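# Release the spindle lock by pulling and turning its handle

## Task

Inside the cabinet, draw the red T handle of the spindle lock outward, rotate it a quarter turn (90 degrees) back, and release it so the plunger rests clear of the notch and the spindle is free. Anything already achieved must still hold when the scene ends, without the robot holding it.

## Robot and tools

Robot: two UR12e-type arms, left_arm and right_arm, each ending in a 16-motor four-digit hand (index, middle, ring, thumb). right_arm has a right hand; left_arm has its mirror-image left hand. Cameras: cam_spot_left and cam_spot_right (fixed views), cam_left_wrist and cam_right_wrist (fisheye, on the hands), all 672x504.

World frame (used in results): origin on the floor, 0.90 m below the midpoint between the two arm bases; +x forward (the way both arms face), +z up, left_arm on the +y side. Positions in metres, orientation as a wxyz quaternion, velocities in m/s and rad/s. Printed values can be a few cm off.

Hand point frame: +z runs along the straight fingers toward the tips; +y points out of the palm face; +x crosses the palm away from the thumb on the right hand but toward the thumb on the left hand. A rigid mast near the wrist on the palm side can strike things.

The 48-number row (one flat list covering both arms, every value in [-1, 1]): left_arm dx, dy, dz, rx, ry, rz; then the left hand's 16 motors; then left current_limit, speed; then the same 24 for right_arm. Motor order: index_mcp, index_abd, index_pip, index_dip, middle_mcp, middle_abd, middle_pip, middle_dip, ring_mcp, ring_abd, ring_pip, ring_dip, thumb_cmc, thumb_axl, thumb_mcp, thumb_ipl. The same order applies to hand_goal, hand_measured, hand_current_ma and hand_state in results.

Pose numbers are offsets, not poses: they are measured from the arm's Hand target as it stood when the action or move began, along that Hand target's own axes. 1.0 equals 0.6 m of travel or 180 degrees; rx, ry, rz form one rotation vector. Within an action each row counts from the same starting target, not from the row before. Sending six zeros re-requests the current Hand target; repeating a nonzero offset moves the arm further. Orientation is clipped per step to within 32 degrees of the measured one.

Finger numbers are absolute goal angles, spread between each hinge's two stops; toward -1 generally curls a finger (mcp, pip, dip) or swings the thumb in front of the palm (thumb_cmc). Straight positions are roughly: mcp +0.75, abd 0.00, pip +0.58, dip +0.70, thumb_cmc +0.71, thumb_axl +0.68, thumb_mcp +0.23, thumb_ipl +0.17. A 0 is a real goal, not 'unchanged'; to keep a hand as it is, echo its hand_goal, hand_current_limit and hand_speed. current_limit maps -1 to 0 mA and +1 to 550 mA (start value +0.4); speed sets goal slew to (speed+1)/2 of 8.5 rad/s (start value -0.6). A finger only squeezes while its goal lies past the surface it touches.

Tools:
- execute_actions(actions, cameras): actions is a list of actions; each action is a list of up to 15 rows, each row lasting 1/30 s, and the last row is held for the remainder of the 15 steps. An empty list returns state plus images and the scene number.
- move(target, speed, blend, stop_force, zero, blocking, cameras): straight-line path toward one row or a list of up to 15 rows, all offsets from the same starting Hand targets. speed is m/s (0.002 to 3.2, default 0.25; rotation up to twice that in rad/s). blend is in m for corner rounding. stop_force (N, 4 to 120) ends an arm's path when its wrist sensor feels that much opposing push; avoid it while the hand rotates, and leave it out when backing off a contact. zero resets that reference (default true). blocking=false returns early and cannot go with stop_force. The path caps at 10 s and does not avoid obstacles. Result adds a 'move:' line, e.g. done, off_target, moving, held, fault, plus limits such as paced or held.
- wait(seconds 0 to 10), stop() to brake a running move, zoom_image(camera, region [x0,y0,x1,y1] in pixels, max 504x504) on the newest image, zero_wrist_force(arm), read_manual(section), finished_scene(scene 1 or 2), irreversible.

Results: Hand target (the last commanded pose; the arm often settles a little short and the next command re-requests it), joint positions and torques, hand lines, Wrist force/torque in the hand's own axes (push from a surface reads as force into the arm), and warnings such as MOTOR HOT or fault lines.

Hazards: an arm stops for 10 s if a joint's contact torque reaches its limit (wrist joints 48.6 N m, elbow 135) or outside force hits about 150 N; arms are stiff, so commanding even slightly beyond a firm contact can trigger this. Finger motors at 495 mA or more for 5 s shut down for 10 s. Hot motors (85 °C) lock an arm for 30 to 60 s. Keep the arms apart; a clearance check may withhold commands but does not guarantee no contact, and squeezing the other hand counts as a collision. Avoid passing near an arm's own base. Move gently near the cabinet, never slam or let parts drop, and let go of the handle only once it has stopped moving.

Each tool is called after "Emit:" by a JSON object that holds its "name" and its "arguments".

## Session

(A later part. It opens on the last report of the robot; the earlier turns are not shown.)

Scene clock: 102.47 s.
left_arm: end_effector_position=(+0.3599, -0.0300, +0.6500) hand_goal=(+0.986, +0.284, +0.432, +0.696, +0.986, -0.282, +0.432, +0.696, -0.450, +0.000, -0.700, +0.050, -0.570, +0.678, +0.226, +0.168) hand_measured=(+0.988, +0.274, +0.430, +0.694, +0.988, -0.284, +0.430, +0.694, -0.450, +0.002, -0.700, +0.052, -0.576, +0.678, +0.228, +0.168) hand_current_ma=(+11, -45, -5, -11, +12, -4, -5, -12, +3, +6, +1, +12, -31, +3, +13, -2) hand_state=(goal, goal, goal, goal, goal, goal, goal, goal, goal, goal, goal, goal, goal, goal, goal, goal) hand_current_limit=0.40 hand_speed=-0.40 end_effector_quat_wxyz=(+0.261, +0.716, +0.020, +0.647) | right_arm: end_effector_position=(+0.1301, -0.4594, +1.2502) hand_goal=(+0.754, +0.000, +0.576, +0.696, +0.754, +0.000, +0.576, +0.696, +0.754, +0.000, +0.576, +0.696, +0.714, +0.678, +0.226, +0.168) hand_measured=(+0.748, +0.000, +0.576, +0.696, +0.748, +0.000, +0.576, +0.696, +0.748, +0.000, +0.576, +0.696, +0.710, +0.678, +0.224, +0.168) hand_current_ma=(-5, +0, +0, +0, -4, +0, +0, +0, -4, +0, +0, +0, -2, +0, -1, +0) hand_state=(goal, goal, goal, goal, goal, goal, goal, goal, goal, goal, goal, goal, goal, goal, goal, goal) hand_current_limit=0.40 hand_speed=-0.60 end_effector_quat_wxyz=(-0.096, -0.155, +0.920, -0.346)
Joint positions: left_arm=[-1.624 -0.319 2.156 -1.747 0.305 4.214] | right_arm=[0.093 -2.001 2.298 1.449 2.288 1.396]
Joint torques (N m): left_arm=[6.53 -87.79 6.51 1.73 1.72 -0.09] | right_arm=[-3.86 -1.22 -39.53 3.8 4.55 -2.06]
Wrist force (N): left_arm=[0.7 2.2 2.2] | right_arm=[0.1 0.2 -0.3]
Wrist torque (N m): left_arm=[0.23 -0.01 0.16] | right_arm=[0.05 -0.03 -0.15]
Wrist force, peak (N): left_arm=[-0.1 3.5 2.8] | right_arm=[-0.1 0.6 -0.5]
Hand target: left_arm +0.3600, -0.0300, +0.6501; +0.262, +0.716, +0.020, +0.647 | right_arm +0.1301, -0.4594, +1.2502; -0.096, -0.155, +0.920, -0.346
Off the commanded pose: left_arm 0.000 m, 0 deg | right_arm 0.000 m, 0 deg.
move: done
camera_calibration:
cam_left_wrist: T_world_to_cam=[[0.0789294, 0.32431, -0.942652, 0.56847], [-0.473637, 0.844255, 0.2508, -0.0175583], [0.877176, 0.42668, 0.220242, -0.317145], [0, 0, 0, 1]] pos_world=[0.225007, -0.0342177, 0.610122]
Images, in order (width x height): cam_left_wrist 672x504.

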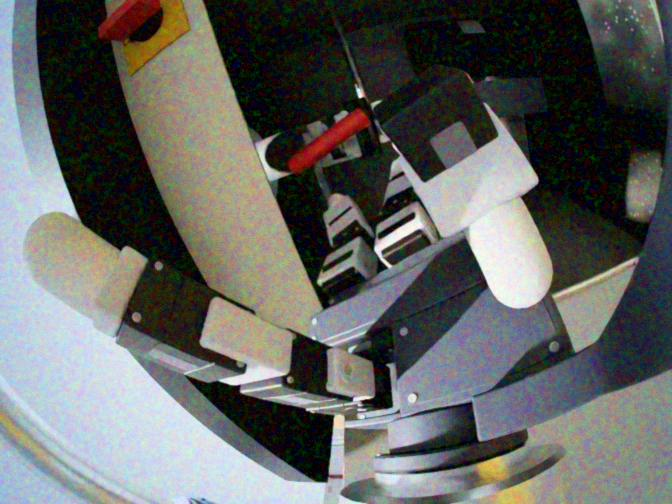

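Emit:
{"name": "move", "arguments": {"target": [0,0,0,0,0,0,0.986,0.283,0.431,-0.174,0.986,-0.283,0.431,-0.174,-0.45,0,-0.7,0.05,-0.571,0.678,0.226,0.168,0.4,-0.4,0,0,0,0,0,0,0.754,0,0.576,0.696,0.754,0,0.576,0.696,0.754,0,0.576,0.696,0.714,0.678,0.226,0.168,0.4,-0.6]}}

Emit:
{"name": "move", "arguments": {"target": [0.0227,-0.0345,0.1748,0,0,0,0.986,0.283,0.431,-0.174,0.986,-0.283,0.431,-0.174,-0.45,0,-0.7,0.05,-0.571,0.678,0.226,0.168,0.4,-0.4,0,0,0,0,0,0,0.754,0,0.576,0.696,0.754,0,0.576,0.696,0.754,0,0.576,0.696,0.714,0.678,0.226,0.168,0.4,-0.6], "speed": 0.07, "stop_force": 9, "cameras": ["cam_left_wrist"]}}

Emit:
{"name": "zoom_image", "arguments": {"camera": "cam_left_wrist", "region": [200, 50, 440, 230]}}

Scene clock: 104.33 s.
left_arm: end_effector_position=(+0.3600, -0.0301, +0.6501) hand_goal=(+0.986, +0.284, +0.432, -0.174, +0.986, -0.282, +0.432, -0.174, -0.450, +0.000, -0.700, +0.050, -0.570, +0.678, +0.226, +0.168) hand_measured=(+0.988, +0.274, +0.430, -0.172, +0.988, -0.284, +0.430, -0.170, -0.450, +0.002, -0.700, +0.052, -0.576, +0.678, +0.228, +0.168) hand_current_ma=(+11, -45, -5, +12, +12, -4, -5, +16, +3, +6, +1, +12, -31, +3, +13, -2) hand_state=(goal, goal, goal, goal, goal, goal, goal, goal, goal, goal, goal, goal, goal, goal, goal, goal) hand_current_limit=0.40 hand_speed=-0.40 end_effector_quat_wxyz=(+0.262, +0.716, +0.020, +0.647) | right_arm: end_effector_position=(+0.1301, -0.4594, +1.2502) hand_goal=(+0.754, +0.000, +0.576, +0.696, +0.754, +0.000, +0.576, +0.696, +0.754, +0.000, +0.576, +0.696, +0.714, +0.678, +0.226, +0.168) hand_measured=(+0.748, +0.000, +0.576, +0.696, +0.748, +0.000, +0.576, +0.696, +0.748, +0.000, +0.576, +0.696, +0.710, +0.678, +0.224, +0.168) hand_current_ma=(-5, +0, +0, +0, -4, +0, +0, +0, -4, +0, +0, +0, -2, +0, -1, +0) hand_state=(goal, goal, goal, goal, goal, goal, goal, goal, goal, goal, goal, goal, goal, goal, goal, goal) hand_current_limit=0.40 hand_speed=-0.60 end_effector_quat_wxyz=(-0.096, -0.155, +0.920, -0.346)
Joint positions: left_arm=[-1.624 -0.319 2.156 -1.747 0.305 4.214] | right_arm=[0.093 -2.001 2.298 1.449 2.288 1.396]
Joint torques (N m): left_arm=[6.97 -85.84 19.86 0.27 1.78 -0.55] | right_arm=[-4.69 -1.6 -39.66 3.79 4.77 -2.17]
Wrist force (N): left_arm=[0.4 2.1 2.0] | right_arm=[-0.1 0.7 -0.2]
Wrist torque (N m): left_arm=[0.22 0.01 0.15] | right_arm=[0.09 -0.01 -0.15]
Wrist force, peak (N): left_arm=[0.7 2.3 2.2] | right_arm=[0.4 0.6 -0.4]
Hand target: left_arm +0.3600, -0.0300, +0.6501; +0.262, +0.716, +0.020, +0.647 | right_arm +0.1301, -0.4594, +1.2502; -0.096, -0.155, +0.920, -0.346
Off the commanded pose: left_arm 0.000 m, 0 deg | right_arm 0.000 m, 0 deg.
move: done

Scene clock: 107.00 s.
left_arm: end_effector_position=(+0.4668, -0.0438, +0.6514) hand_goal=(+0.986, +0.284, +0.432, -0.174, +0.986, -0.282, +0.432, -0.174, -0.450, +0.000, -0.700, +0.050, -0.570, +0.678, +0.226, +0.168) hand_measured=(+0.988, +0.274, +0.430, -0.172, +0.996, -0.290, +0.436, -0.172, -0.450, +0.002, -0.700, +0.052, -0.576, +0.678, +0.228, +0.168) hand_current_ma=(+11, -44, -5, +12, +56, -36, +17, +13, +3, +6, +1, +12, -32, +3, +12, -2) hand_state=(goal, goal, goal, goal, goal, goal, goal, goal, goal, goal, goal, goal, goal, goal, goal, goal) hand_current_limit=0.40 hand_speed=-0.40 end_effector_quat_wxyz=(+0.262, +0.716, +0.020, +0.647) | right_arm: end_effector_position=(+0.1301, -0.4594, +1.2502) hand_goal=(+0.754, +0.000, +0.576, +0.696, +0.754, +0.000, +0.576, +0.696, +0.754, +0.000, +0.576, +0.696, +0.714, +0.678, +0.226, +0.168) hand_measured=(+0.748, +0.000, +0.576, +0.696, +0.748, +0.000, +0.576, +0.696, +0.748, +0.000, +0.576, +0.696, +0.710, +0.678, +0.224, +0.168) hand_current_ma=(-5, +0, +0, +0, -4, +0, +0, +0, -4, +0, +0, +0, -2, +0, -1, +0) hand_state=(goal, goal, goal, goal, goal, goal, goal, goal, goal, goal, goal, goal, goal, goal, goal, goal) hand_current_limit=0.40 hand_speed=-0.60 end_effector_quat_wxyz=(-0.096, -0.155, +0.920, -0.346)
Joint positions: left_arm=[-1.389 -0.345 2.07 -1.672 0.539 4.255] | right_arm=[0.093 -2.001 2.298 1.449 2.288 1.396]
Joint torques (N m): left_arm=[1.72 -67.96 15.71 -2.29 -2.63 -1.4] | right_arm=[-3.89 -1.47 -38.81 3.64 4.79 -2.13]
Wrist force (N): left_arm=[1.2 1.9 1.5] | right_arm=[0.3 0.5 -0.4]
Wrist torque (N m): left_arm=[0.23 -0.09 0.03] | right_arm=[0.09 -0.05 -0.13]
Wrist force, peak (N): left_arm=[1.3 1.8 2.8] | right_arm=[0.3 0.8 -0.4]
Hand target: left_arm +0.4668, -0.0438, +0.6514; +0.262, +0.716, +0.020, +0.647 | right_arm +0.1301, -0.4594, +1.2502; -0.096, -0.155, +0.920, -0.346
Off the commanded pose: left_arm 0.000 m, 0 deg | right_arm 0.000 m, 0 deg.
move: done
camera_calibration:
cam_left_wrist: T_world_to_cam=[[0.0789484, 0.324084, -0.942728, 0.565857], [-0.473597, 0.844338, 0.250599, 0.044486], [0.877196, 0.426689, 0.220144, -0.405282], [0, 0, 0, 1]] pos_world=[0.331907, -0.0480169, 0.611522]
Images, in order (width x height): cam_left_wrist 672x504.

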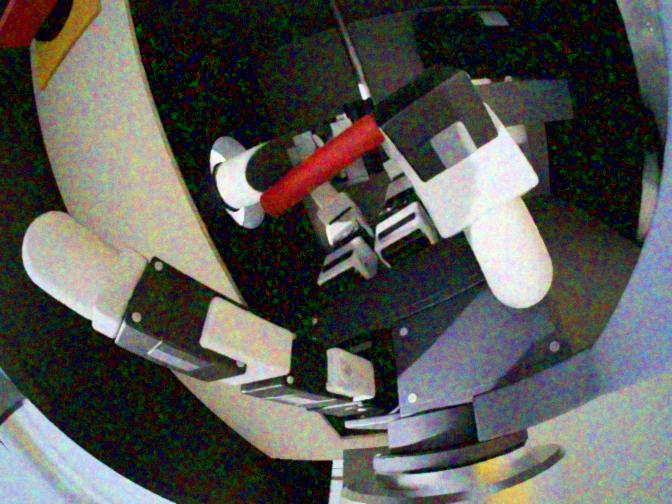

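Scaled by 2.100 from the camera's 672x504 image, which has a finer 960x720 frame.

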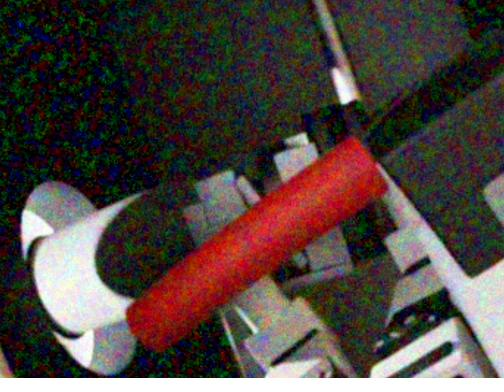

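Emit:
{"name": "move", "arguments": {"target": [0.0065,0.064,0.0033,0,0,0,0.986,0.283,0.431,-0.174,0.986,-0.283,0.431,-0.174,-0.45,0,-0.7,0.05,-0.571,0.678,0.226,0.168,0.4,-0.4,0,0,0,0,0,0,0.754,0,0.576,0.696,0.754,0,0.576,0.696,0.754,0,0.576,0.696,0.714,0.678,0.226,0.168,0.4,-0.6], "speed": 0.05, "stop_force": 8, "cameras": ["cam_left_wrist"]}}

Emit:
{"name": "zoom_image", "arguments": {"camera": "cam_left_wrist", "region": [200, 50, 440, 230]}}

Scene clock: 109.43 s.
left_arm: end_effector_position=(+0.4574, -0.0762, +0.6703) hand_goal=(+0.986, +0.284, +0.432, -0.174, +0.986, -0.282, +0.432, -0.174, -0.450, +0.000, -0.700, +0.050, -0.570, +0.678, +0.226, +0.168) hand_measured=(+0.994, +0.282, +0.434, -0.172, +1.000, -0.288, +0.444, -0.172, -0.450, +0.002, -0.700, +0.052, -0.576, +0.678, +0.228, +0.168) hand_current_ma=(+42, -7, +7, +12, +71, -29, +55, +13, +3, +6, +1, +12, -32, +3, +12, -2) hand_state=(goal, goal, goal, goal, goal, goal, goal, goal, goal, goal, goal, goal, goal, goal, goal, goal) hand_current_limit=0.40 hand_speed=-0.40 end_effector_quat_wxyz=(+0.262, +0.716, +0.020, +0.646) | right_arm: end_effector_position=(+0.1301, -0.4594, +1.2502) hand_goal=(+0.754, +0.000, +0.576, +0.696, +0.754, +0.000, +0.576, +0.696, +0.754, +0.000, +0.576, +0.696, +0.714, +0.678, +0.226, +0.168) hand_measured=(+0.748, +0.000, +0.576, +0.696, +0.748, +0.000, +0.576, +0.696, +0.748, +0.000, +0.576, +0.696, +0.710, +0.678, +0.224, +0.168) hand_current_ma=(-5, +0, +0, +0, -4, +0, +0, +0, -4, +0, +0, +0, -2, +0, -1, +0) hand_state=(goal, goal, goal, goal, goal, goal, goal, goal, goal, goal, goal, goal, goal, goal, goal, goal) hand_current_limit=0.40 hand_speed=-0.60 end_effector_quat_wxyz=(-0.096, -0.155, +0.920, -0.346)
Joint positions: left_arm=[-1.418 -0.385 2.05 -1.609 0.51 4.252] | right_arm=[0.093 -2.001 2.298 1.449 2.288 1.396]
Joint torques (N m): left_arm=[7.69 -70.64 13.45 -2.15 1.93 0.36] | right_arm=[-4.5 -2.68 -39.18 3.78 4.77 -2.33]
Wrist force (N): left_arm=[1.3 1.4 2.1] | right_arm=[-0.2 0.5 -0.2]
Wrist torque (N m): left_arm=[0.26 -0.08 0.12] | right_arm=[0.07 0.00 -0.16]
Wrist force, peak (N): left_arm=[1.2 2.5 2.0] | right_arm=[0.3 0.7 -0.3]
Hand target: left_arm +0.4574, -0.0762, +0.6703; +0.262, +0.716, +0.020, +0.647 | right_arm +0.1301, -0.4594, +1.2502; -0.096, -0.155, +0.920, -0.346
Off the commanded pose: left_arm 0.000 m, 0 deg | right_arm 0.000 m, 0 deg.
move: done
camera_calibration:
cam_left_wrist: T_world_to_cam=[[0.0788652, 0.324045, -0.942749, 0.594954], [-0.473575, 0.844348, 0.250606, 0.0626438], [0.877216, 0.426698, 0.220049, -0.387318], [0, 0, 0, 1]] pos_world=[0.322507, -0.0804168, 0.630422]
Images, in order (width x height): cam_left_wrist 672x504.

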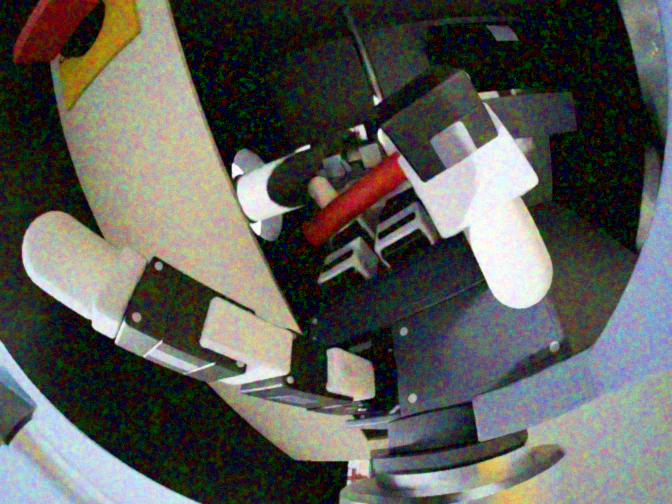

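Scaled by 2.100 from the camera's 672x504 image, which has a finer 960x720 frame.

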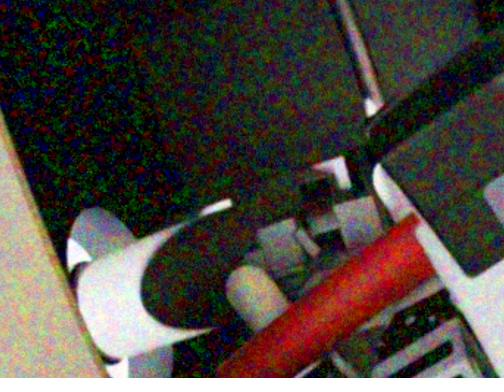

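Emit:
{"name": "move", "arguments": {"target": [0,0,0,0,0,0,0.97,0.283,0.36,-0.85,0.97,-0.283,0.36,-0.85,-0.45,0,-0.7,0.05,-0.571,0.678,0.226,0.168,0.7,-0.6,0,0,0,0,0,0,0.754,0,0.576,0.696,0.754,0,0.576,0.696,0.754,0,0.576,0.696,0.714,0.678,0.226,0.168,0.4,-0.6], "cameras": ["cam_left_wrist"]}}

Emit:
{"name": "zoom_image", "arguments": {"camera": "cam_left_wrist", "region": [200, 50, 440, 230]}}

Scene clock: 110.33 s.
left_arm: end_effector_position=(+0.4574, -0.0761, +0.6703) hand_goal=(+0.970, +0.284, +0.360, -0.850, +0.970, -0.282, +0.360, -0.850, -0.450, +0.000, -0.700, +0.050, -0.570, +0.678, +0.226, +0.168) hand_measured=(+0.990, +0.304, +0.372, -0.834, +1.000, -0.284, +0.410, -0.432, -0.450, +0.002, -0.700, +0.052, -0.576, +0.678, +0.228, +0.168) hand_current_ma=(+101, +83, +62, +79, +154, -7, +252, +467, +3, +6, +1, +12, -32, +3, +12, -2) hand_state=(goal, goal, goal, goal, blocked, goal, blocked, blocked, goal, goal, goal, goal, goal, goal, goal, goal) hand_current_limit=0.70 hand_speed=-0.60 end_effector_quat_wxyz=(+0.262, +0.716, +0.020, +0.647) | right_arm: end_effector_position=(+0.1301, -0.4594, +1.2502) hand_goal=(+0.754, +0.000, +0.576, +0.696, +0.754, +0.000, +0.576, +0.696, +0.754, +0.000, +0.576, +0.696, +0.714, +0.678, +0.226, +0.168) hand_measured=(+0.748, +0.000, +0.576, +0.696, +0.748, +0.000, +0.576, +0.696, +0.748, +0.000, +0.576, +0.696, +0.710, +0.678, +0.224, +0.168) hand_current_ma=(-5, +0, +0, +0, -4, +0, +0, +0, -4, +0, +0, +0, -2, +0, -1, +0) hand_state=(goal, goal, goal, goal, goal, goal, goal, goal, goal, goal, goal, goal, goal, goal, goal, goal) hand_current_limit=0.40 hand_speed=-0.60 end_effector_quat_wxyz=(-0.096, -0.155, +0.920, -0.346)
Joint positions: left_arm=[-1.418 -0.385 2.05 -1.609 0.51 4.252] | right_arm=[0.093 -2.001 2.298 1.449 2.288 1.396]
Joint torques (N m): left_arm=[-7.46 -87.26 -2.55 -1.68 1.32 0.5] | right_arm=[-4.19 -1.72 -39.07 3.82 4.76 -2.23]
Wrist force (N): left_arm=[-0.2 -5.0 12.6] | right_arm=[-0.1 0.4 -0.2]
Wrist torque (N m): left_arm=[-0.24 0.22 0.07] | right_arm=[0.06 -0.01 -0.16]
Wrist force, peak (N): left_arm=[0.2 -5.0 13.0] | right_arm=[0.5 0.3 -0.3]
Hand target: left_arm +0.4574, -0.0762, +0.6703; +0.262, +0.716, +0.020, +0.647 | right_arm +0.1301, -0.4594, +1.2502; -0.096, -0.155, +0.920, -0.346
Off the commanded pose: left_arm 0.000 m, 0 deg | right_arm 0.000 m, 0 deg.
move: done
camera_calibration:
cam_left_wrist: T_world_to_cam=[[0.0788901, 0.324191, -0.942696, 0.594892], [-0.473607, 0.844297, 0.250717, 0.0624956], [0.877196, 0.426689, 0.220146, -0.387416], [0, 0, 0, 1]] pos_world=[0.322507, -0.0803173, 0.630422]
Images, in order (width x height): cam_left_wrist 672x504.

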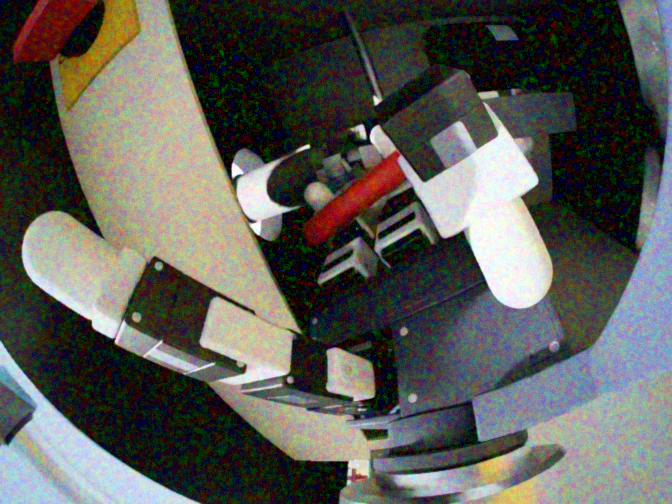

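Scaled by 2.100 from the camera's 672x504 image, which has a finer 960x720 frame.

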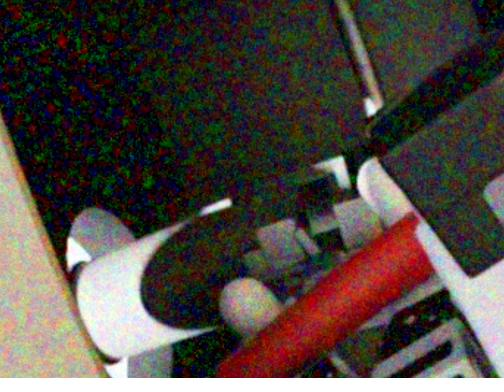

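Emit:
{"name": "move", "arguments": {"target": [-0.0028,0.0052,-0.0156,0,0,0,0.95,0.283,0.26,-0.95,0.95,-0.283,0.32,-0.85,-0.45,0,-0.7,0.05,-0.571,0.678,0.226,0.168,0.77,-0.6,0,0,0,0,0,0,0.754,0,0.576,0.696,0.754,0,0.576,0.696,0.754,0,0.576,0.696,0.714,0.678,0.226,0.168,0.4,-0.6], "speed": 0.05, "cameras": ["cam_left_wrist"]}}

Emit:
{"name": "zoom_image", "arguments": {"camera": "cam_left_wrist", "region": [200, 50, 440, 230]}}

Scene clock: 111.23 s.
left_arm: end_effector_position=(+0.4474, -0.0762, +0.6703) hand_goal=(+0.950, +0.284, +0.260, -0.950, +0.950, -0.282, +0.320, -0.850, -0.450, +0.000, -0.700, +0.050, -0.570, +0.678, +0.226, +0.168) hand_measured=(+0.994, +0.304, +0.348, -0.868, +0.998, -0.278, +0.410, -0.434, -0.450, +0.002, -0.700, +0.052, -0.576, +0.678, +0.228, +0.168) hand_current_ma=(+232, +87, +444, +417, +257, +16, +452, +487, +3, +6, +1, +12, -32, +3, +12, -2) hand_state=(blocked, blocked, blocked, blocked, blocked, goal, blocked, blocked, goal, goal, goal, goal, goal, goal, goal, goal) hand_current_limit=0.77 hand_speed=-0.60 end_effector_quat_wxyz=(+0.262, +0.716, +0.020, +0.647) | right_arm: end_effector_position=(+0.1301, -0.4594, +1.2502) hand_goal=(+0.754, +0.000, +0.576, +0.696, +0.754, +0.000, +0.576, +0.696, +0.754, +0.000, +0.576, +0.696, +0.714, +0.678, +0.226, +0.168) hand_measured=(+0.748, +0.000, +0.576, +0.696, +0.748, +0.000, +0.576, +0.696, +0.748, +0.000, +0.576, +0.696, +0.710, +0.678, +0.224, +0.168) hand_current_ma=(-5, +0, +0, +0, -4, +0, +0, +0, -4, +0, +0, +0, -2, +0, -1, +0) hand_state=(goal, goal, goal, goal, goal, goal, goal, goal, goal, goal, goal, goal, goal, goal, goal, goal) hand_current_limit=0.40 hand_speed=-0.60 end_effector_quat_wxyz=(-0.096, -0.155, +0.920, -0.346)
Joint positions: left_arm=[-1.438 -0.384 2.058 -1.615 0.49 4.249] | right_arm=[0.093 -2.001 2.298 1.449 2.288 1.396]
Joint torques (N m): left_arm=[-4.22 -71.75 8.6 -0.05 4.48 -0.74] | right_arm=[-4.82 -2.08 -39.23 3.81 4.71 -2.28]
Wrist force (N): left_arm=[-0.3 -8.6 32.4] | right_arm=[-0.1 0.6 -0.1]
Wrist torque (N m): left_arm=[-1.61 0.07 0.16] | right_arm=[0.08 -0.01 -0.16]
Wrist force, peak (N): left_arm=[1.3 -9.9 34.0] | right_arm=[0.0 0.7 -0.3]
Hand target: left_arm +0.4474, -0.0762, +0.6703; +0.262, +0.716, +0.020, +0.647 | right_arm +0.1301, -0.4594, +1.2502; -0.096, -0.155, +0.920, -0.346
Off the commanded pose: left_arm 0.000 m, 0 deg | right_arm 0.000 m, 0 deg.
move: done
camera_calibration:
cam_left_wrist: T_world_to_cam=[[0.0788221, 0.324058, -0.942748, 0.595764], [-0.473652, 0.844302, 0.250616, 0.0578745], [0.877178, 0.42678, 0.22004, -0.378434], [0, 0, 0, 1]] pos_world=[0.312407, -0.0804172, 0.630422]
Images, in order (width x height): cam_left_wrist 672x504.

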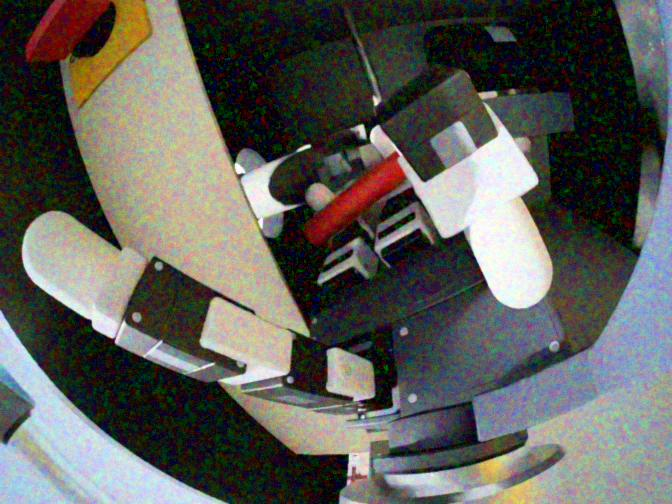

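Scaled by 2.100 from the camera's 672x504 image, which has a finer 960x720 frame.

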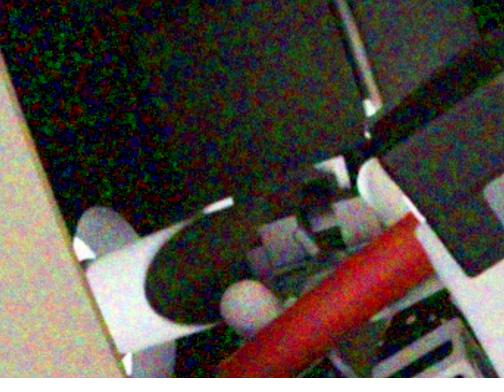

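Emit:
{"name": "move", "arguments": {"target": [[0.0232,-0.0043,-0.0055,-0.0138,0.0257,-0.0781,0.95,0.283,0.26,-0.95,0.95,-0.283,0.32,-0.85,-0.45,0,-0.7,0.05,-0.571,0.678,0.226,0.168,0.77,-0.6,0,0,0,0,0,0,0.754,0,0.576,0.696,0.754,0,0.576,0.696,0.754,0,0.576,0.696,0.714,0.678,0.226,0.168,0.4,-0.6],[0.0442,-0.0142,-0.0125,-0.0276,0.0515,-0.1562,0.95,0.283,0.26,-0.95,0.95,-0.283,0.32,-0.85,-0.45,0,-0.7,0.05,-0.571,0.678,0.226,0.168,0.77,-0.6,0,0,0,0,0,0,0.754,0,0.576,0.696,0.754,0,0.576,0.696,0.754,0,0.576,0.696,0.714,0.678,0.226,0.168,0.4,-0.6]], "speed": 0.12, "blend": 0.004, "cameras": ["cam_left_wrist"]}}

Emit:
{"name": "zoom_image", "arguments": {"camera": "cam_left_wrist", "region": [200, 50, 440, 230]}}

Scene clock: 114.17 s.
left_arm: end_effector_position=(+0.4474, -0.0563, +0.6911) hand_goal=(+0.950, +0.284, +0.260, -0.950, +0.950, -0.282, +0.320, -0.850, -0.450, +0.000, -0.700, +0.050, -0.570, +0.678, +0.226, +0.168) hand_measured=(+0.946, +0.268, +0.348, -0.754, +1.006, -0.266, +0.714, -0.802, -0.450, +0.002, -0.700, +0.052, -0.576, +0.678, +0.228, +0.168) hand_current_ma=(-19, -72, +444, +487, +302, +71, +487, +241, +3, +6, +1, +12, -32, +3, +12, -2) hand_state=(goal, goal, blocked, blocked, blocked, goal, blocked, blocked, goal, goal, goal, goal, goal, goal, goal, goal) hand_current_limit=0.77 hand_speed=-0.60 end_effector_quat_wxyz=(+0.438, +0.624, +0.186, +0.619) | right_arm: end_effector_position=(+0.1301, -0.4594, +1.2502) hand_goal=(+0.754, +0.000, +0.576, +0.696, +0.754, +0.000, +0.576, +0.696, +0.754, +0.000, +0.576, +0.696, +0.714, +0.678, +0.226, +0.168) hand_measured=(+0.748, +0.000, +0.576, +0.696, +0.748, +0.000, +0.576, +0.696, +0.748, +0.000, +0.576, +0.696, +0.710, +0.678, +0.224, +0.168) hand_current_ma=(-5, +0, +0, +0, -4, +0, +0, +0, -4, +0, +0, +0, -2, +0, -1, +0) hand_state=(goal, goal, goal, goal, goal, goal, goal, goal, goal, goal, goal, goal, goal, goal, goal, goal) hand_current_limit=0.40 hand_speed=-0.60 end_effector_quat_wxyz=(-0.096, -0.155, +0.920, -0.346)
Joint positions: left_arm=[-1.444 -0.279 2.031 -2.088 0.476 4.108] | right_arm=[0.093 -2.001 2.298 1.449 2.288 1.396]
Joint torques (N m): left_arm=[-39.93 -186.11 -67.52 -18.18 27.14 0.29] | right_arm=[-2.82 -2.77 -39.84 3.47 5.03 -2.4]
Wrist force (N): left_arm=[34.7 -86.5 -51.8] | right_arm=[0.1 0.5 -0.4]
Wrist torque (N m): left_arm=[9.74 -2.03 6.85] | right_arm=[0.08 -0.02 -0.15]
Wrist force, peak (N): left_arm=[34.7 -86.5 -51.8] | right_arm=[0.2 0.5 -0.6]
Hand target: left_arm +0.4474, -0.0565, +0.6914; +0.439, +0.624, +0.186, +0.619 | right_arm +0.1301, -0.4594, +1.2502; -0.096, -0.155, +0.920, -0.346
Off the commanded pose: left_arm 0.000 m, 0 deg | right_arm 0.000 m, 0 deg.
move: done
camera_calibration:
cam_left_wrist: T_world_to_cam=[[0.0788422, -0.190643, -0.978488, 0.604612], [-0.472719, 0.857021, -0.205067, 0.351044], [0.877679, 0.478717, -0.0225511, -0.221188], [0, 0, 0, 1]] pos_world=[0.312408, -0.0797007, 0.658606]
Images, in order (width x height): cam_left_wrist 672x504.

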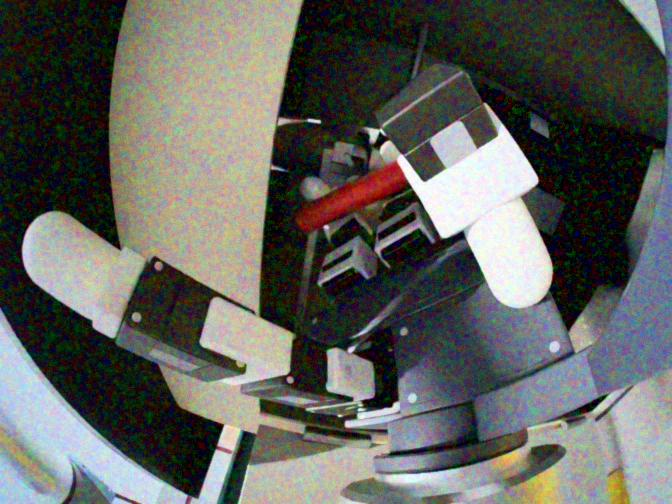

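Scaled by 2.100 from the camera's 672x504 image, which has a finer 960x720 frame.

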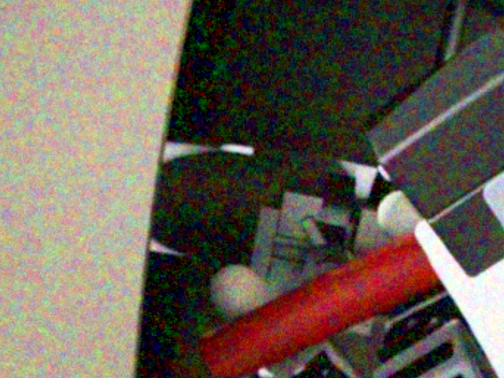

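Emit:
{"name": "move", "arguments": {"target": [0,-0.0133,0,0,0,0,0.90,0.283,0.26,-0.95,0.90,-0.283,0.32,-0.85,-0.45,0,-0.7,0.05,-0.571,0.678,0.226,0.168,0.77,-0.6,0,0,0,0,0,0,0.754,0,0.576,0.696,0.754,0,0.576,0.696,0.754,0,0.576,0.696,0.714,0.678,0.226,0.168,0.4,-0.6], "speed": 0.08, "cameras": ["cam_left_wrist"]}}

Emit:
{"name": "zoom_image", "arguments": {"camera": "cam_left_wrist", "region": [200, 50, 440, 230]}}

Scene clock: 115.73 s.
left_arm: end_effector_position=(+0.4499, -0.0526, +0.6854) hand_goal=(+0.900, +0.284, +0.260, -0.950, +0.900, -0.282, +0.320, -0.850, -0.450, +0.000, -0.700, +0.050, -0.570, +0.678, +0.226, +0.168) hand_measured=(+0.896, +0.296, +0.348, -0.736, +0.998, -0.272, +0.648, -0.826, -0.450, +0.002, -0.700, +0.052, -0.576, +0.678, +0.228, +0.168) hand_current_ma=(-23, +54, +444, +487, +487, +43, +487, +119, +3, +6, +1, +12, -32, +3, +12, -2) hand_state=(goal, goal, blocked, blocked, blocked, goal, blocked, blocked, goal, goal, goal, goal, goal, goal, goal, goal) hand_current_limit=0.77 hand_speed=-0.60 end_effector_quat_wxyz=(+0.439, +0.624, +0.186, +0.619) | right_arm: end_effector_position=(+0.1301, -0.4594, +1.2502) hand_goal=(+0.754, +0.000, +0.576, +0.696, +0.754, +0.000, +0.576, +0.696, +0.754, +0.000, +0.576, +0.696, +0.714, +0.678, +0.226, +0.168) hand_measured=(+0.748, +0.000, +0.576, +0.696, +0.748, +0.000, +0.576, +0.696, +0.748, +0.000, +0.576, +0.696, +0.710, +0.678, +0.224, +0.168) hand_current_ma=(-5, +0, +0, +0, -4, +0, +0, +0, -4, +0, +0, +0, -2, +0, -1, +0) hand_state=(goal, goal, goal, goal, goal, goal, goal, goal, goal, goal, goal, goal, goal, goal, goal, goal) hand_current_limit=0.40 hand_speed=-0.60 end_effector_quat_wxyz=(-0.096, -0.155, +0.920, -0.346)
Joint positions: left_arm=[-1.438 -0.268 2.027 -2.093 0.482 4.103] | right_arm=[0.093 -2.001 2.298 1.449 2.288 1.396]
Joint torques (N m): left_arm=[-10.41 -72.27 12.64 -0.03 0.88 -0.28] | right_arm=[-4.73 -3.12 -39.13 3.51 4.8 -2.38]
Wrist force (N): left_arm=[11.2 -2.8 14.2] | right_arm=[0.3 0.4 -0.5]
Wrist torque (N m): left_arm=[0.11 -0.25 1.64] | right_arm=[0.08 -0.06 -0.12]
Wrist force, peak (N): left_arm=[36.7 -93.8 -56.0] | right_arm=[0.1 0.7 -0.4]
Hand target: left_arm +0.4498, -0.0522, +0.6852; +0.439, +0.624, +0.186, +0.619 | right_arm +0.1301, -0.4594, +1.2502; -0.096, -0.155, +0.920, -0.346
Off the commanded pose: left_arm 0.000 m, 0 deg | right_arm 0.000 m, 0 deg.
move: done
camera_calibration:
cam_left_wrist: T_world_to_cam=[[0.0791448, -0.192065, -0.978186, 0.59914], [-0.472196, 0.856972, -0.20647, 0.34863], [0.877933, 0.478237, -0.0228675, -0.225194], [0, 0, 0, 1]] pos_world=[0.314908, -0.075996, 0.652902]
Images, in order (width x height): cam_left_wrist 672x504.

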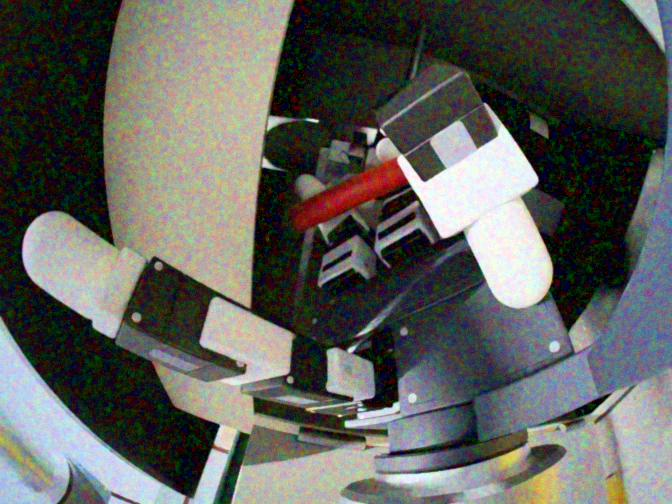

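Scaled by 2.100 from the camera's 672x504 image, which has a finer 960x720 frame.

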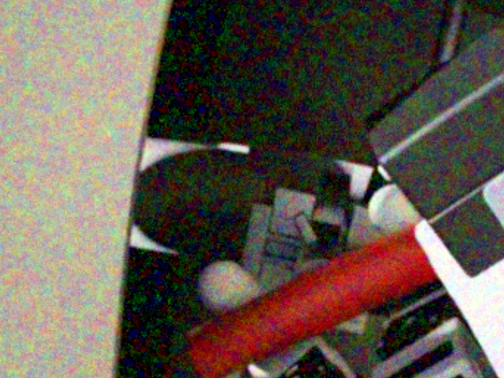

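Emit:
{"name": "move", "arguments": {"target": [0.0187,-0.0077,-0.0085,-0.0138,0.0257,-0.0781,0.90,0.283,0.26,-0.95,0.90,-0.283,0.32,-0.85,-0.45,0,-0.7,0.05,-0.571,0.678,0.226,0.168,0.77,-0.6,0,0,0,0,0,0,0.754,0,0.576,0.696,0.754,0,0.576,0.696,0.754,0,0.576,0.696,0.714,0.678,0.226,0.168,0.4,-0.6], "speed": 0.1, "cameras": ["cam_left_wrist"]}}

Emit:
{"name": "zoom_image", "arguments": {"camera": "cam_left_wrist", "region": [200, 50, 440, 230]}}

Scene clock: 118.20 s.
left_arm: end_effector_position=(+0.4493, -0.0393, +0.6840) hand_goal=(+0.900, +0.284, +0.260, -0.950, +0.900, -0.282, +0.320, -0.850, -0.450, +0.000, -0.700, +0.050, -0.570, +0.678, +0.226, +0.168) hand_measured=(+0.944, +0.280, +0.344, -0.604, +1.000, -0.212, +0.650, -0.830, -0.450, +0.002, -0.700, +0.052, -0.576, +0.678, +0.228, +0.168) hand_current_ma=(+228, -15, +420, +487, +487, +302, +487, +103, +0, +6, +1, +12, -31, +3, +12, -2) hand_state=(blocked, goal, blocked, blocked, blocked, blocked, blocked, blocked, goal, goal, goal, goal, goal, goal, goal, goal) hand_current_limit=0.77 hand_speed=-0.60 end_effector_quat_wxyz=(+0.494, +0.581, +0.246, +0.599) | right_arm: end_effector_position=(+0.1301, -0.4594, +1.2502) hand_goal=(+0.754, +0.000, +0.576, +0.696, +0.754, +0.000, +0.576, +0.696, +0.754, +0.000, +0.576, +0.696, +0.714, +0.678, +0.226, +0.168) hand_measured=(+0.748, +0.000, +0.576, +0.696, +0.748, +0.000, +0.576, +0.696, +0.748, +0.000, +0.576, +0.696, +0.710, +0.678, +0.224, +0.168) hand_current_ma=(-5, +0, +0, +0, -4, +0, +0, +0, -4, +0, +0, +0, -2, +0, -1, +0) hand_state=(goal, goal, goal, goal, goal, goal, goal, goal, goal, goal, goal, goal, goal, goal, goal, goal) hand_current_limit=0.40 hand_speed=-0.60 end_effector_quat_wxyz=(-0.096, -0.155, +0.920, -0.346)
Joint positions: left_arm=[-1.444 -0.221 2.002 -2.259 0.461 4.057] | right_arm=[0.093 -2.001 2.298 1.449 2.288 1.396]
Joint torques (N m): left_arm=[-2.44 -90.45 3.21 -3.72 4.36 0.12] | right_arm=[-3.64 -3.37 -39.19 3.31 4.79 -2.01]
Wrist force (N): left_arm=[13.2 -17.0 -2.9] | right_arm=[-0.2 0.4 -0.3]
Wrist torque (N m): left_arm=[2.04 -0.34 1.85] | right_arm=[0.07 0.01 -0.17]
Wrist force, peak (N): left_arm=[68.9 -103.2 -97.0] | right_arm=[0.5 0.7 -0.2]
Hand target: left_arm +0.4493, -0.0393, +0.6840; +0.494, +0.581, +0.246, +0.599 (not the last commanded pose) | right_arm +0.1301, -0.4594, +1.2502; -0.096, -0.155, +0.920, -0.346
Off the commanded pose: left_arm 0.004 m, 4 deg | right_arm 0.000 m, 0 deg.
FORCE FAULT: contact force on the left arm reached its limit, and that arm stopped. The contact can be on any part of that arm, not only on its tool. That arm's remaining commands of this call were not run. That arm is still stopped at the end of this call. That arm stays stopped for about 9 more seconds. Until then a move that you send moves the other arm only, and its call returns only when the move has ended. Once the stop has ended, the next robot result says so. If the stop ends while you think or write, that arm runs what you send next, counted from a new Hand target: where the arm stands when the stop ends. While its stop runs, that arm, its gripper or tool too, takes no new command. Until it ends, the stop uses up actions while you think or wait. An arm that is not stopped still takes commands.
move: fault (left_arm)
camera_calibration:
cam_left_wrist: T_world_to_cam=[[0.0771778, -0.370704, -0.925539, 0.558271], [-0.477545, 0.801151, -0.360704, 0.442459], [0.875211, 0.469825, -0.115197, -0.167045], [0, 0, 0, 1]] pos_world=[0.314408, -0.0690415, 0.657055]
Images, in order (width x height): cam_left_wrist 672x504.

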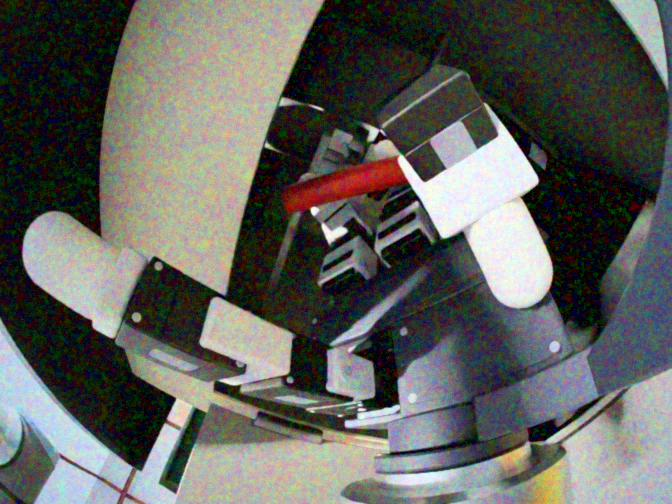

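Scaled by 2.100 from the camera's 672x504 image, which has a finer 960x720 frame.

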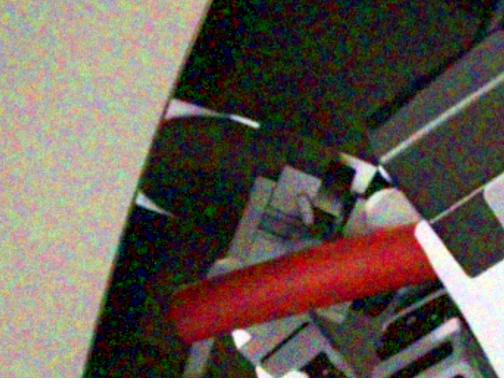

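Emit:
{"name": "wait", "arguments": {"seconds": 9.5, "cameras": ["cam_left_wrist", "cam_spot_left", "cam_spot_right"]}}

Emit:
{"name": "zoom_image", "arguments": {"camera": "cam_left_wrist", "region": [220, 80, 460, 260]}}

Scene clock: 129.77 s.
left_arm: end_effector_position=(+0.4493, -0.0393, +0.6840) hand_goal=(+0.900, +0.284, +0.260, -0.950, +0.900, -0.282, +0.320, -0.850, -0.450, +0.000, -0.700, +0.050, -0.570, +0.678, +0.226, +0.168) hand_measured=(+0.944, +0.280, +0.344, -0.604, +1.000, -0.212, +0.650, -0.830, -0.450, +0.002, -0.700, +0.052, -0.576, +0.678, +0.228, +0.168) hand_current_ma=(+228, -16, +420, +487, +487, +302, +487, +103, +0, +6, +1, +12, -31, +3, +12, -2) hand_state=(blocked, goal, blocked, blocked, blocked, blocked, blocked, blocked, goal, goal, goal, goal, goal, goal, goal, goal) hand_current_limit=0.77 hand_speed=-0.60 end_effector_quat_wxyz=(+0.494, +0.581, +0.246, +0.599) | right_arm: end_effector_position=(+0.1301, -0.4594, +1.2502) hand_goal=(+0.754, +0.000, +0.576, +0.696, +0.754, +0.000, +0.576, +0.696, +0.754, +0.000, +0.576, +0.696, +0.714, +0.678, +0.226, +0.168) hand_measured=(+0.748, +0.000, +0.576, +0.696, +0.748, +0.000, +0.576, +0.696, +0.748, +0.000, +0.576, +0.696, +0.710, +0.678, +0.224, +0.168) hand_current_ma=(-5, +0, +0, +0, -4, +0, +0, +0, -4, +0, +0, +0, -2, +0, -1, +0) hand_state=(goal, goal, goal, goal, goal, goal, goal, goal, goal, goal, goal, goal, goal, goal, goal, goal) hand_current_limit=0.40 hand_speed=-0.60 end_effector_quat_wxyz=(-0.096, -0.155, +0.920, -0.346)
Joint positions: left_arm=[-1.444 -0.221 2.002 -2.259 0.461 4.057] | right_arm=[0.093 -2.001 2.298 1.449 2.288 1.396]
Joint torques (N m): left_arm=[-3.5 -89.99 3.51 -3.72 4.23 0.08] | right_arm=[-3.75 -5.14 -39.24 2.96 4.75 -2.21]
Wrist force (N): left_arm=[13.5 -15.8 -2.0] | right_arm=[0.2 0.1 -0.3]
Wrist torque (N m): left_arm=[2.03 -0.33 1.81] | right_arm=[0.03 -0.05 -0.14]
Wrist force, peak (N): left_arm=[13.2 -17.0 -2.7] | right_arm=[0.0 0.8 -0.4]
Hand target: left_arm +0.4493, -0.0393, +0.6840; +0.494, +0.581, +0.246, +0.599 (not the last commanded pose) | right_arm +0.1301, -0.4594, +1.2502; -0.096, -0.155, +0.920, -0.346
Off the commanded pose: left_arm 0.004 m, 4 deg | right_arm 0.000 m, 0 deg.
FORCE FAULT, CONTINUED: the left arm's stop, for the force fault that an earlier result reported, is over. The rest of the stop counts as 18 of the actions that you can send in this scene. During its stop the left arm's controller moved it back a little. That arm's target is now where it stood when the stop ended, not its last command. That arm accepts commands again.
wait: 9.50 s; at rest from the start
camera_calibration:
cam_left_wrist: T_world_to_cam=[[0.0771778, -0.370704, -0.925539, 0.558178], [-0.477545, 0.801151, -0.360704, 0.442423], [0.875211, 0.469825, -0.115197, -0.167057], [0, 0, 0, 1]] pos_world=[0.314408, -0.0690415, 0.656955]
Images, in order (width x height): cam_spot_left 672x504, cam_spot_right 672x504, cam_left_wrist 672x504.

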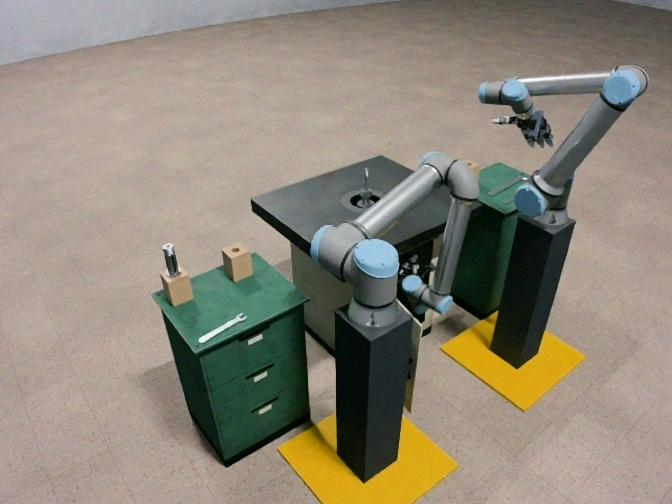

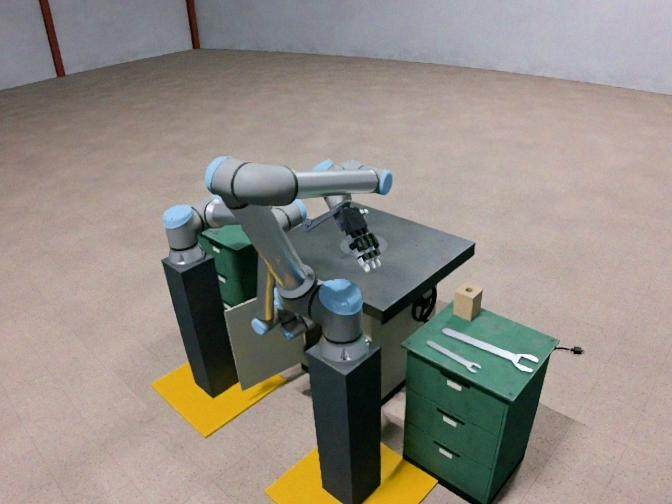

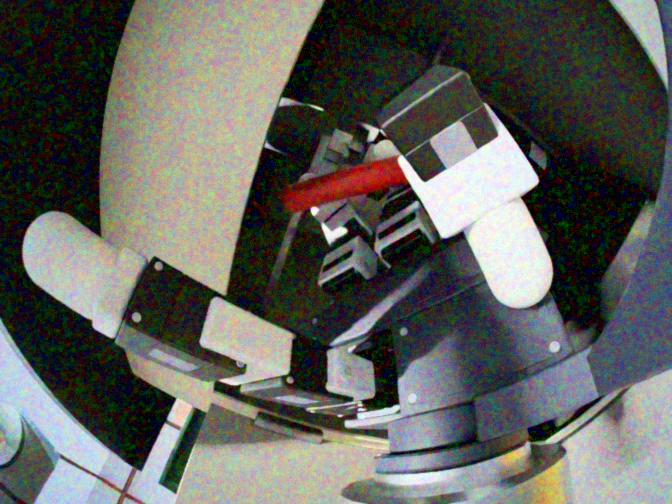

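Scaled by 2.100 from the camera's 672x504 image, which has a finer 960x720 frame.

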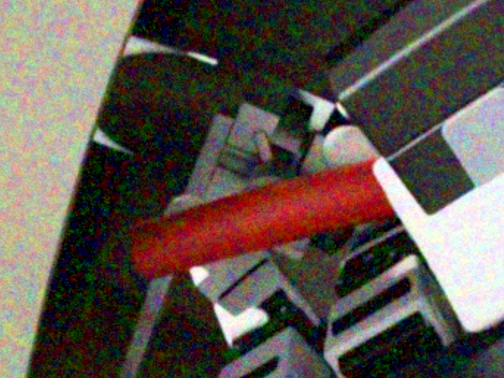

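Emit:
{"name": "zoom_image", "arguments": {"camera": "cam_left_wrist", "region": [285, 115, 405, 215]}}

Scaled by 4.200 from the camera's 672x504 image, which has a finer 960x720 frame.

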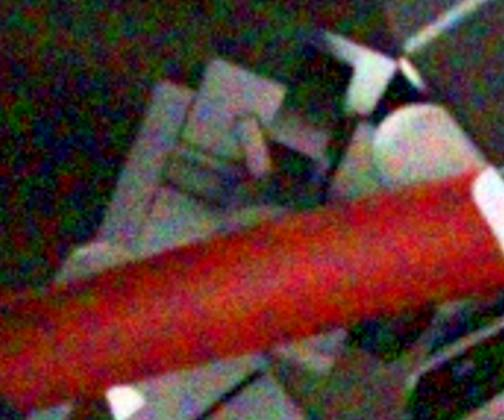

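Emit:
{"name": "move", "arguments": {"target": [-0.0187,0.0027,0.0065,0.0138,-0.0257,0.0781,0.92,0.283,0.26,-0.95,0.92,-0.283,0.32,-0.85,-0.45,0,-0.7,0.05,-0.571,0.678,0.226,0.168,0.77,-0.6,0,0,0,0,0,0,0.754,0,0.576,0.696,0.754,0,0.576,0.696,0.754,0,0.576,0.696,0.714,0.678,0.226,0.168,0.4,-0.6], "speed": 0.08}}

Scene clock: 133.10 s.
left_arm: end_effector_position=(+0.4507, -0.0508, +0.6812) hand_goal=(+0.920, +0.284, +0.260, -0.950, +0.920, -0.282, +0.320, -0.850, -0.450, +0.000, -0.700, +0.050, -0.570, +0.678, +0.226, +0.168) hand_measured=(+0.994, +0.280, +0.348, -0.632, +0.998, -0.212, +0.640, -0.756, -0.450, +0.002, -0.700, +0.052, -0.576, +0.678, +0.228, +0.168) hand_current_ma=(+397, -23, +435, +487, +414, +306, +487, +477, +0, +6, +1, +12, -31, +3, +12, -2) hand_state=(blocked, goal, blocked, blocked, blocked, blocked, blocked, blocked, goal, goal, goal, goal, goal, goal, goal, goal) hand_current_limit=0.77 hand_speed=-0.60 end_effector_quat_wxyz=(+0.413, +0.641, +0.166, +0.626) | right_arm: end_effector_position=(+0.1301, -0.4594, +1.2502) hand_goal=(+0.754, +0.000, +0.576, +0.696, +0.754, +0.000, +0.576, +0.696, +0.754, +0.000, +0.576, +0.696, +0.714, +0.678, +0.226, +0.168) hand_measured=(+0.748, +0.000, +0.576, +0.696, +0.748, +0.000, +0.576, +0.696, +0.748, +0.000, +0.576, +0.696, +0.710, +0.678, +0.224, +0.168) hand_current_ma=(-5, +0, +0, +0, -4, +0, +0, +0, -4, +0, +0, +0, -2, +0, -1, +0) hand_state=(goal, goal, goal, goal, goal, goal, goal, goal, goal, goal, goal, goal, goal, goal, goal, goal) hand_current_limit=0.40 hand_speed=-0.60 end_effector_quat_wxyz=(-0.096, -0.155, +0.920, -0.346)
Joint positions: left_arm=[-1.436 -0.28 2.038 -2.03 0.48 4.118] | right_arm=[0.093 -2.001 2.298 1.449 2.288 1.396]
Joint torques (N m): left_arm=[-14.96 -72.67 5.46 -4.29 4.29 -1.58] | right_arm=[-3.85 -3.98 -39.17 2.74 4.76 -2.12]
Wrist force (N): left_arm=[3.2 -12.4 29.7] | right_arm=[0.2 0.2 -0.1]
Wrist torque (N m): left_arm=[-0.73 0.43 0.25] | right_arm=[0.03 -0.06 -0.14]
Wrist force, peak (N): left_arm=[9.8 -1.9 32.0] | right_arm=[0.5 0.4 -0.6]
Hand target: left_arm +0.4507, -0.0509, +0.6812; +0.413, +0.641, +0.166, +0.625 | right_arm +0.1301, -0.4594, +1.2502; -0.096, -0.155, +0.920, -0.346
Off the commanded pose: left_arm 0.000 m, 0 deg | right_arm 0.000 m, 0 deg.
move: done

Emit:
{"name": "move", "arguments": {"target": [-0.0033,0.0062,-0.0187,0,0,0,0.92,0.283,0.2,-1.0,0.92,-0.283,0.25,-0.95,-0.45,0,-0.7,0.05,-0.571,0.678,0.226,0.168,0.77,-0.6,0,0,0,0,0,0,0.754,0,0.576,0.696,0.754,0,0.576,0.696,0.754,0,0.576,0.696,0.714,0.678,0.226,0.168,0.4,-0.6], "speed": 0.05, "stop_force": 25, "cameras": ["cam_left_wrist"]}}

Emit:
{"name": "zoom_image", "arguments": {"camera": "cam_left_wrist", "region": [200, 50, 440, 230]}}

Scene clock: 134.80 s.
left_arm: end_effector_position=(+0.4387, -0.0509, +0.6812) hand_goal=(+0.920, +0.284, +0.200, -1.000, +0.920, -0.282, +0.250, -0.950, -0.450, +0.000, -0.700, +0.050, -0.570, +0.678, +0.226, +0.168) hand_measured=(+0.996, +0.274, +0.392, -0.632, +0.998, -0.198, +0.662, -0.696, -0.450, +0.002, -0.700, +0.052, -0.576, +0.678, +0.228, +0.168) hand_current_ma=(+398, -39, +487, +487, +414, +368, +487, +487, +0, +6, +1, +12, -31, +3, +12, -2) hand_state=(blocked, goal, blocked, blocked, blocked, blocked, blocked, blocked, goal, goal, goal, goal, goal, goal, goal, goal) hand_current_limit=0.77 hand_speed=-0.60 end_effector_quat_wxyz=(+0.413, +0.641, +0.166, +0.625) | right_arm: end_effector_position=(+0.1301, -0.4594, +1.2502) hand_goal=(+0.754, +0.000, +0.576, +0.696, +0.754, +0.000, +0.576, +0.696, +0.754, +0.000, +0.576, +0.696, +0.714, +0.678, +0.226, +0.168) hand_measured=(+0.748, +0.000, +0.576, +0.696, +0.748, +0.000, +0.576, +0.696, +0.748, +0.000, +0.576, +0.696, +0.710, +0.678, +0.224, +0.168) hand_current_ma=(-5, +0, +0, +0, -4, +0, +0, +0, -4, +0, +0, +0, -2, +0, -1, +0) hand_state=(goal, goal, goal, goal, goal, goal, goal, goal, goal, goal, goal, goal, goal, goal, goal, goal) hand_current_limit=0.40 hand_speed=-0.60 end_effector_quat_wxyz=(-0.096, -0.155, +0.920, -0.346)
Joint positions: left_arm=[-1.46 -0.276 2.048 -2.056 0.458 4.132] | right_arm=[0.093 -2.001 2.298 1.449 2.288 1.396]
Joint torques (N m): left_arm=[-11.47 -86.81 -0.69 0.7 6.57 -1.41] | right_arm=[-2.76 -4.7 -39.64 2.64 4.71 -2.11]
Wrist force (N): left_arm=[6.5 -9.8 33.7] | right_arm=[0.1 0.4 -0.2]
Wrist torque (N m): left_arm=[-1.15 0.49 0.60] | right_arm=[0.05 -0.03 -0.15]
Wrist force, peak (N): left_arm=[7.1 -10.8 36.1] | right_arm=[0.0 0.8 -0.5]
Hand target: left_arm +0.4387, -0.0509, +0.6812; +0.413, +0.641, +0.166, +0.625 | right_arm +0.1301, -0.4594, +1.2502; -0.096, -0.155, +0.920, -0.346
Off the commanded pose: left_arm 0.000 m, 0 deg | right_arm 0.000 m, 0 deg.
move: done
camera_calibration:
cam_left_wrist: T_world_to_cam=[[0.0759195, -0.118422, -0.990057, 0.609409], [-0.477699, 0.867238, -0.140363, 0.298907], [0.875237, 0.483606, 0.00926999, -0.236723], [0, 0, 0, 1]] pos_world=[0.303711, -0.0725748, 0.647499]
Images, in order (width x height): cam_left_wrist 672x504.

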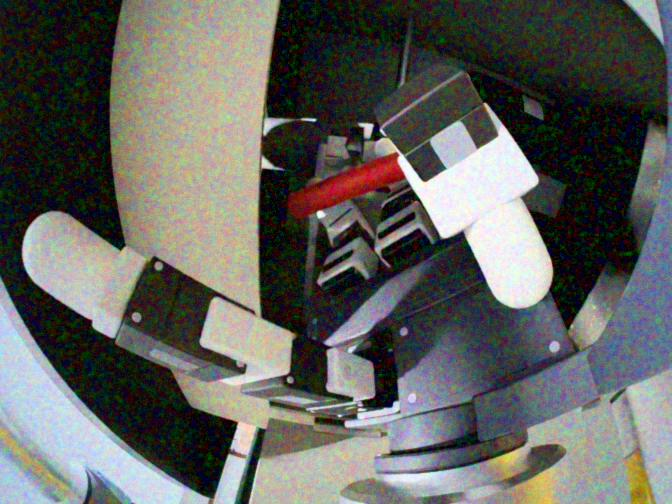

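Scaled by 2.100 from the camera's 672x504 image, which has a finer 960x720 frame.

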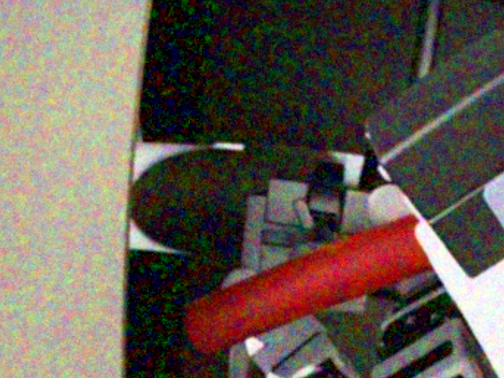

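Emit:
{"name": "move", "arguments": {"target": [-0.0033,0.0062,-0.0187,0,0,0,0.92,0.283,0.2,-1.0,0.92,-0.283,0.25,-0.95,-0.45,0,-0.7,0.05,-0.571,0.678,0.226,0.168,0.77,-0.6,0,0,0,0,0,0,0.754,0,0.576,0.696,0.754,0,0.576,0.696,0.754,0,0.576,0.696,0.714,0.678,0.226,0.168,0.4,-0.6], "speed": 0.05, "stop_force": 20, "cameras": ["cam_left_wrist"]}}

Emit:
{"name": "zoom_image", "arguments": {"camera": "cam_left_wrist", "region": [200, 50, 440, 230]}}

Scene clock: 136.70 s.
left_arm: end_effector_position=(+0.4267, -0.0510, +0.6812) hand_goal=(+0.920, +0.284, +0.200, -1.000, +0.920, -0.282, +0.250, -0.950, -0.450, +0.000, -0.700, +0.050, -0.570, +0.678, +0.226, +0.168) hand_measured=(+0.996, +0.270, +0.524, -0.620, +0.998, -0.178, +0.668, -0.484, -0.450, +0.002, -0.700, +0.052, -0.576, +0.678, +0.228, +0.168) hand_current_ma=(+398, -61, +487, +487, +414, +459, +487, +487, +0, +6, +1, +12, -31, +3, +12, -2) hand_state=(blocked, goal, blocked, blocked, blocked, blocked, blocked, blocked, goal, goal, goal, goal, goal, goal, goal, goal) hand_current_limit=0.77 hand_speed=-0.60 end_effector_quat_wxyz=(+0.413, +0.641, +0.166, +0.625) | right_arm: end_effector_position=(+0.1301, -0.4594, +1.2502) hand_goal=(+0.754, +0.000, +0.576, +0.696, +0.754, +0.000, +0.576, +0.696, +0.754, +0.000, +0.576, +0.696, +0.714, +0.678, +0.226, +0.168) hand_measured=(+0.748, +0.000, +0.576, +0.696, +0.748, +0.000, +0.576, +0.696, +0.748, +0.000, +0.576, +0.696, +0.710, +0.678, +0.224, +0.168) hand_current_ma=(-5, +0, +0, +0, -4, +0, +0, +0, -4, +0, +0, +0, -2, +0, -1, +0) hand_state=(goal, goal, goal, goal, goal, goal, goal, goal, goal, goal, goal, goal, goal, goal, goal, goal) hand_current_limit=0.40 hand_speed=-0.60 end_effector_quat_wxyz=(-0.096, -0.155, +0.920, -0.346)
Joint positions: left_arm=[-1.483 -0.273 2.058 -2.084 0.435 4.148] | right_arm=[0.093 -2.001 2.298 1.449 2.288 1.396]
Joint torques (N m): left_arm=[-12.17 -79.51 -0.43 0.86 6.52 -1.82] | right_arm=[-3.39 -4.58 -39.03 2.43 4.66 -2.07]
Wrist force (N): left_arm=[8.6 -6.9 36.5] | right_arm=[-0.1 0.5 -0.2]
Wrist torque (N m): left_arm=[-1.38 0.55 0.72] | right_arm=[0.07 -0.01 -0.15]
Wrist force, peak (N): left_arm=[8.0 -7.4 39.2] | right_arm=[0.1 0.6 -0.5]
Hand target: left_arm +0.4267, -0.0510, +0.6812; +0.413, +0.641, +0.166, +0.625 | right_arm +0.1301, -0.4594, +1.2502; -0.096, -0.155, +0.920, -0.346
Off the commanded pose: left_arm 0.000 m, 0 deg | right_arm 0.000 m, 0 deg.
move: done
camera_calibration:
cam_left_wrist: T_world_to_cam=[[0.0759195, -0.118422, -0.990057, 0.610407], [-0.477699, 0.867238, -0.140363, 0.293275], [0.875237, 0.483606, 0.00926999, -0.226173], [0, 0, 0, 1]] pos_world=[0.291711, -0.0726748, 0.647599]
Images, in order (width x height): cam_left_wrist 672x504.

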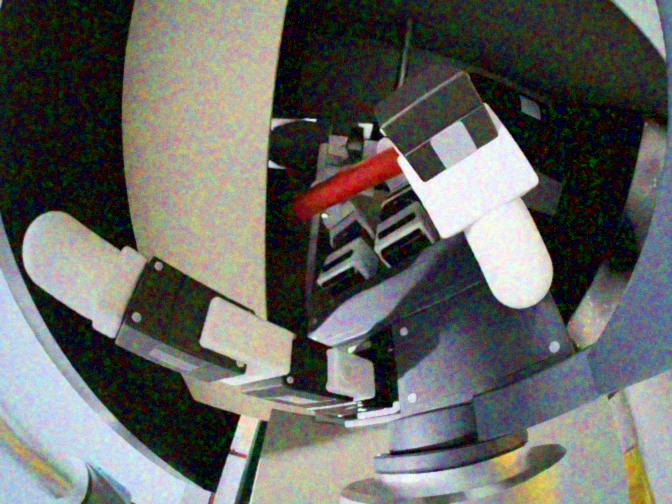

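Scaled by 2.100 from the camera's 672x504 image, which has a finer 960x720 frame.

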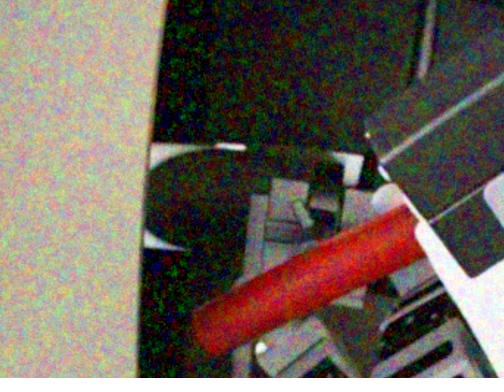

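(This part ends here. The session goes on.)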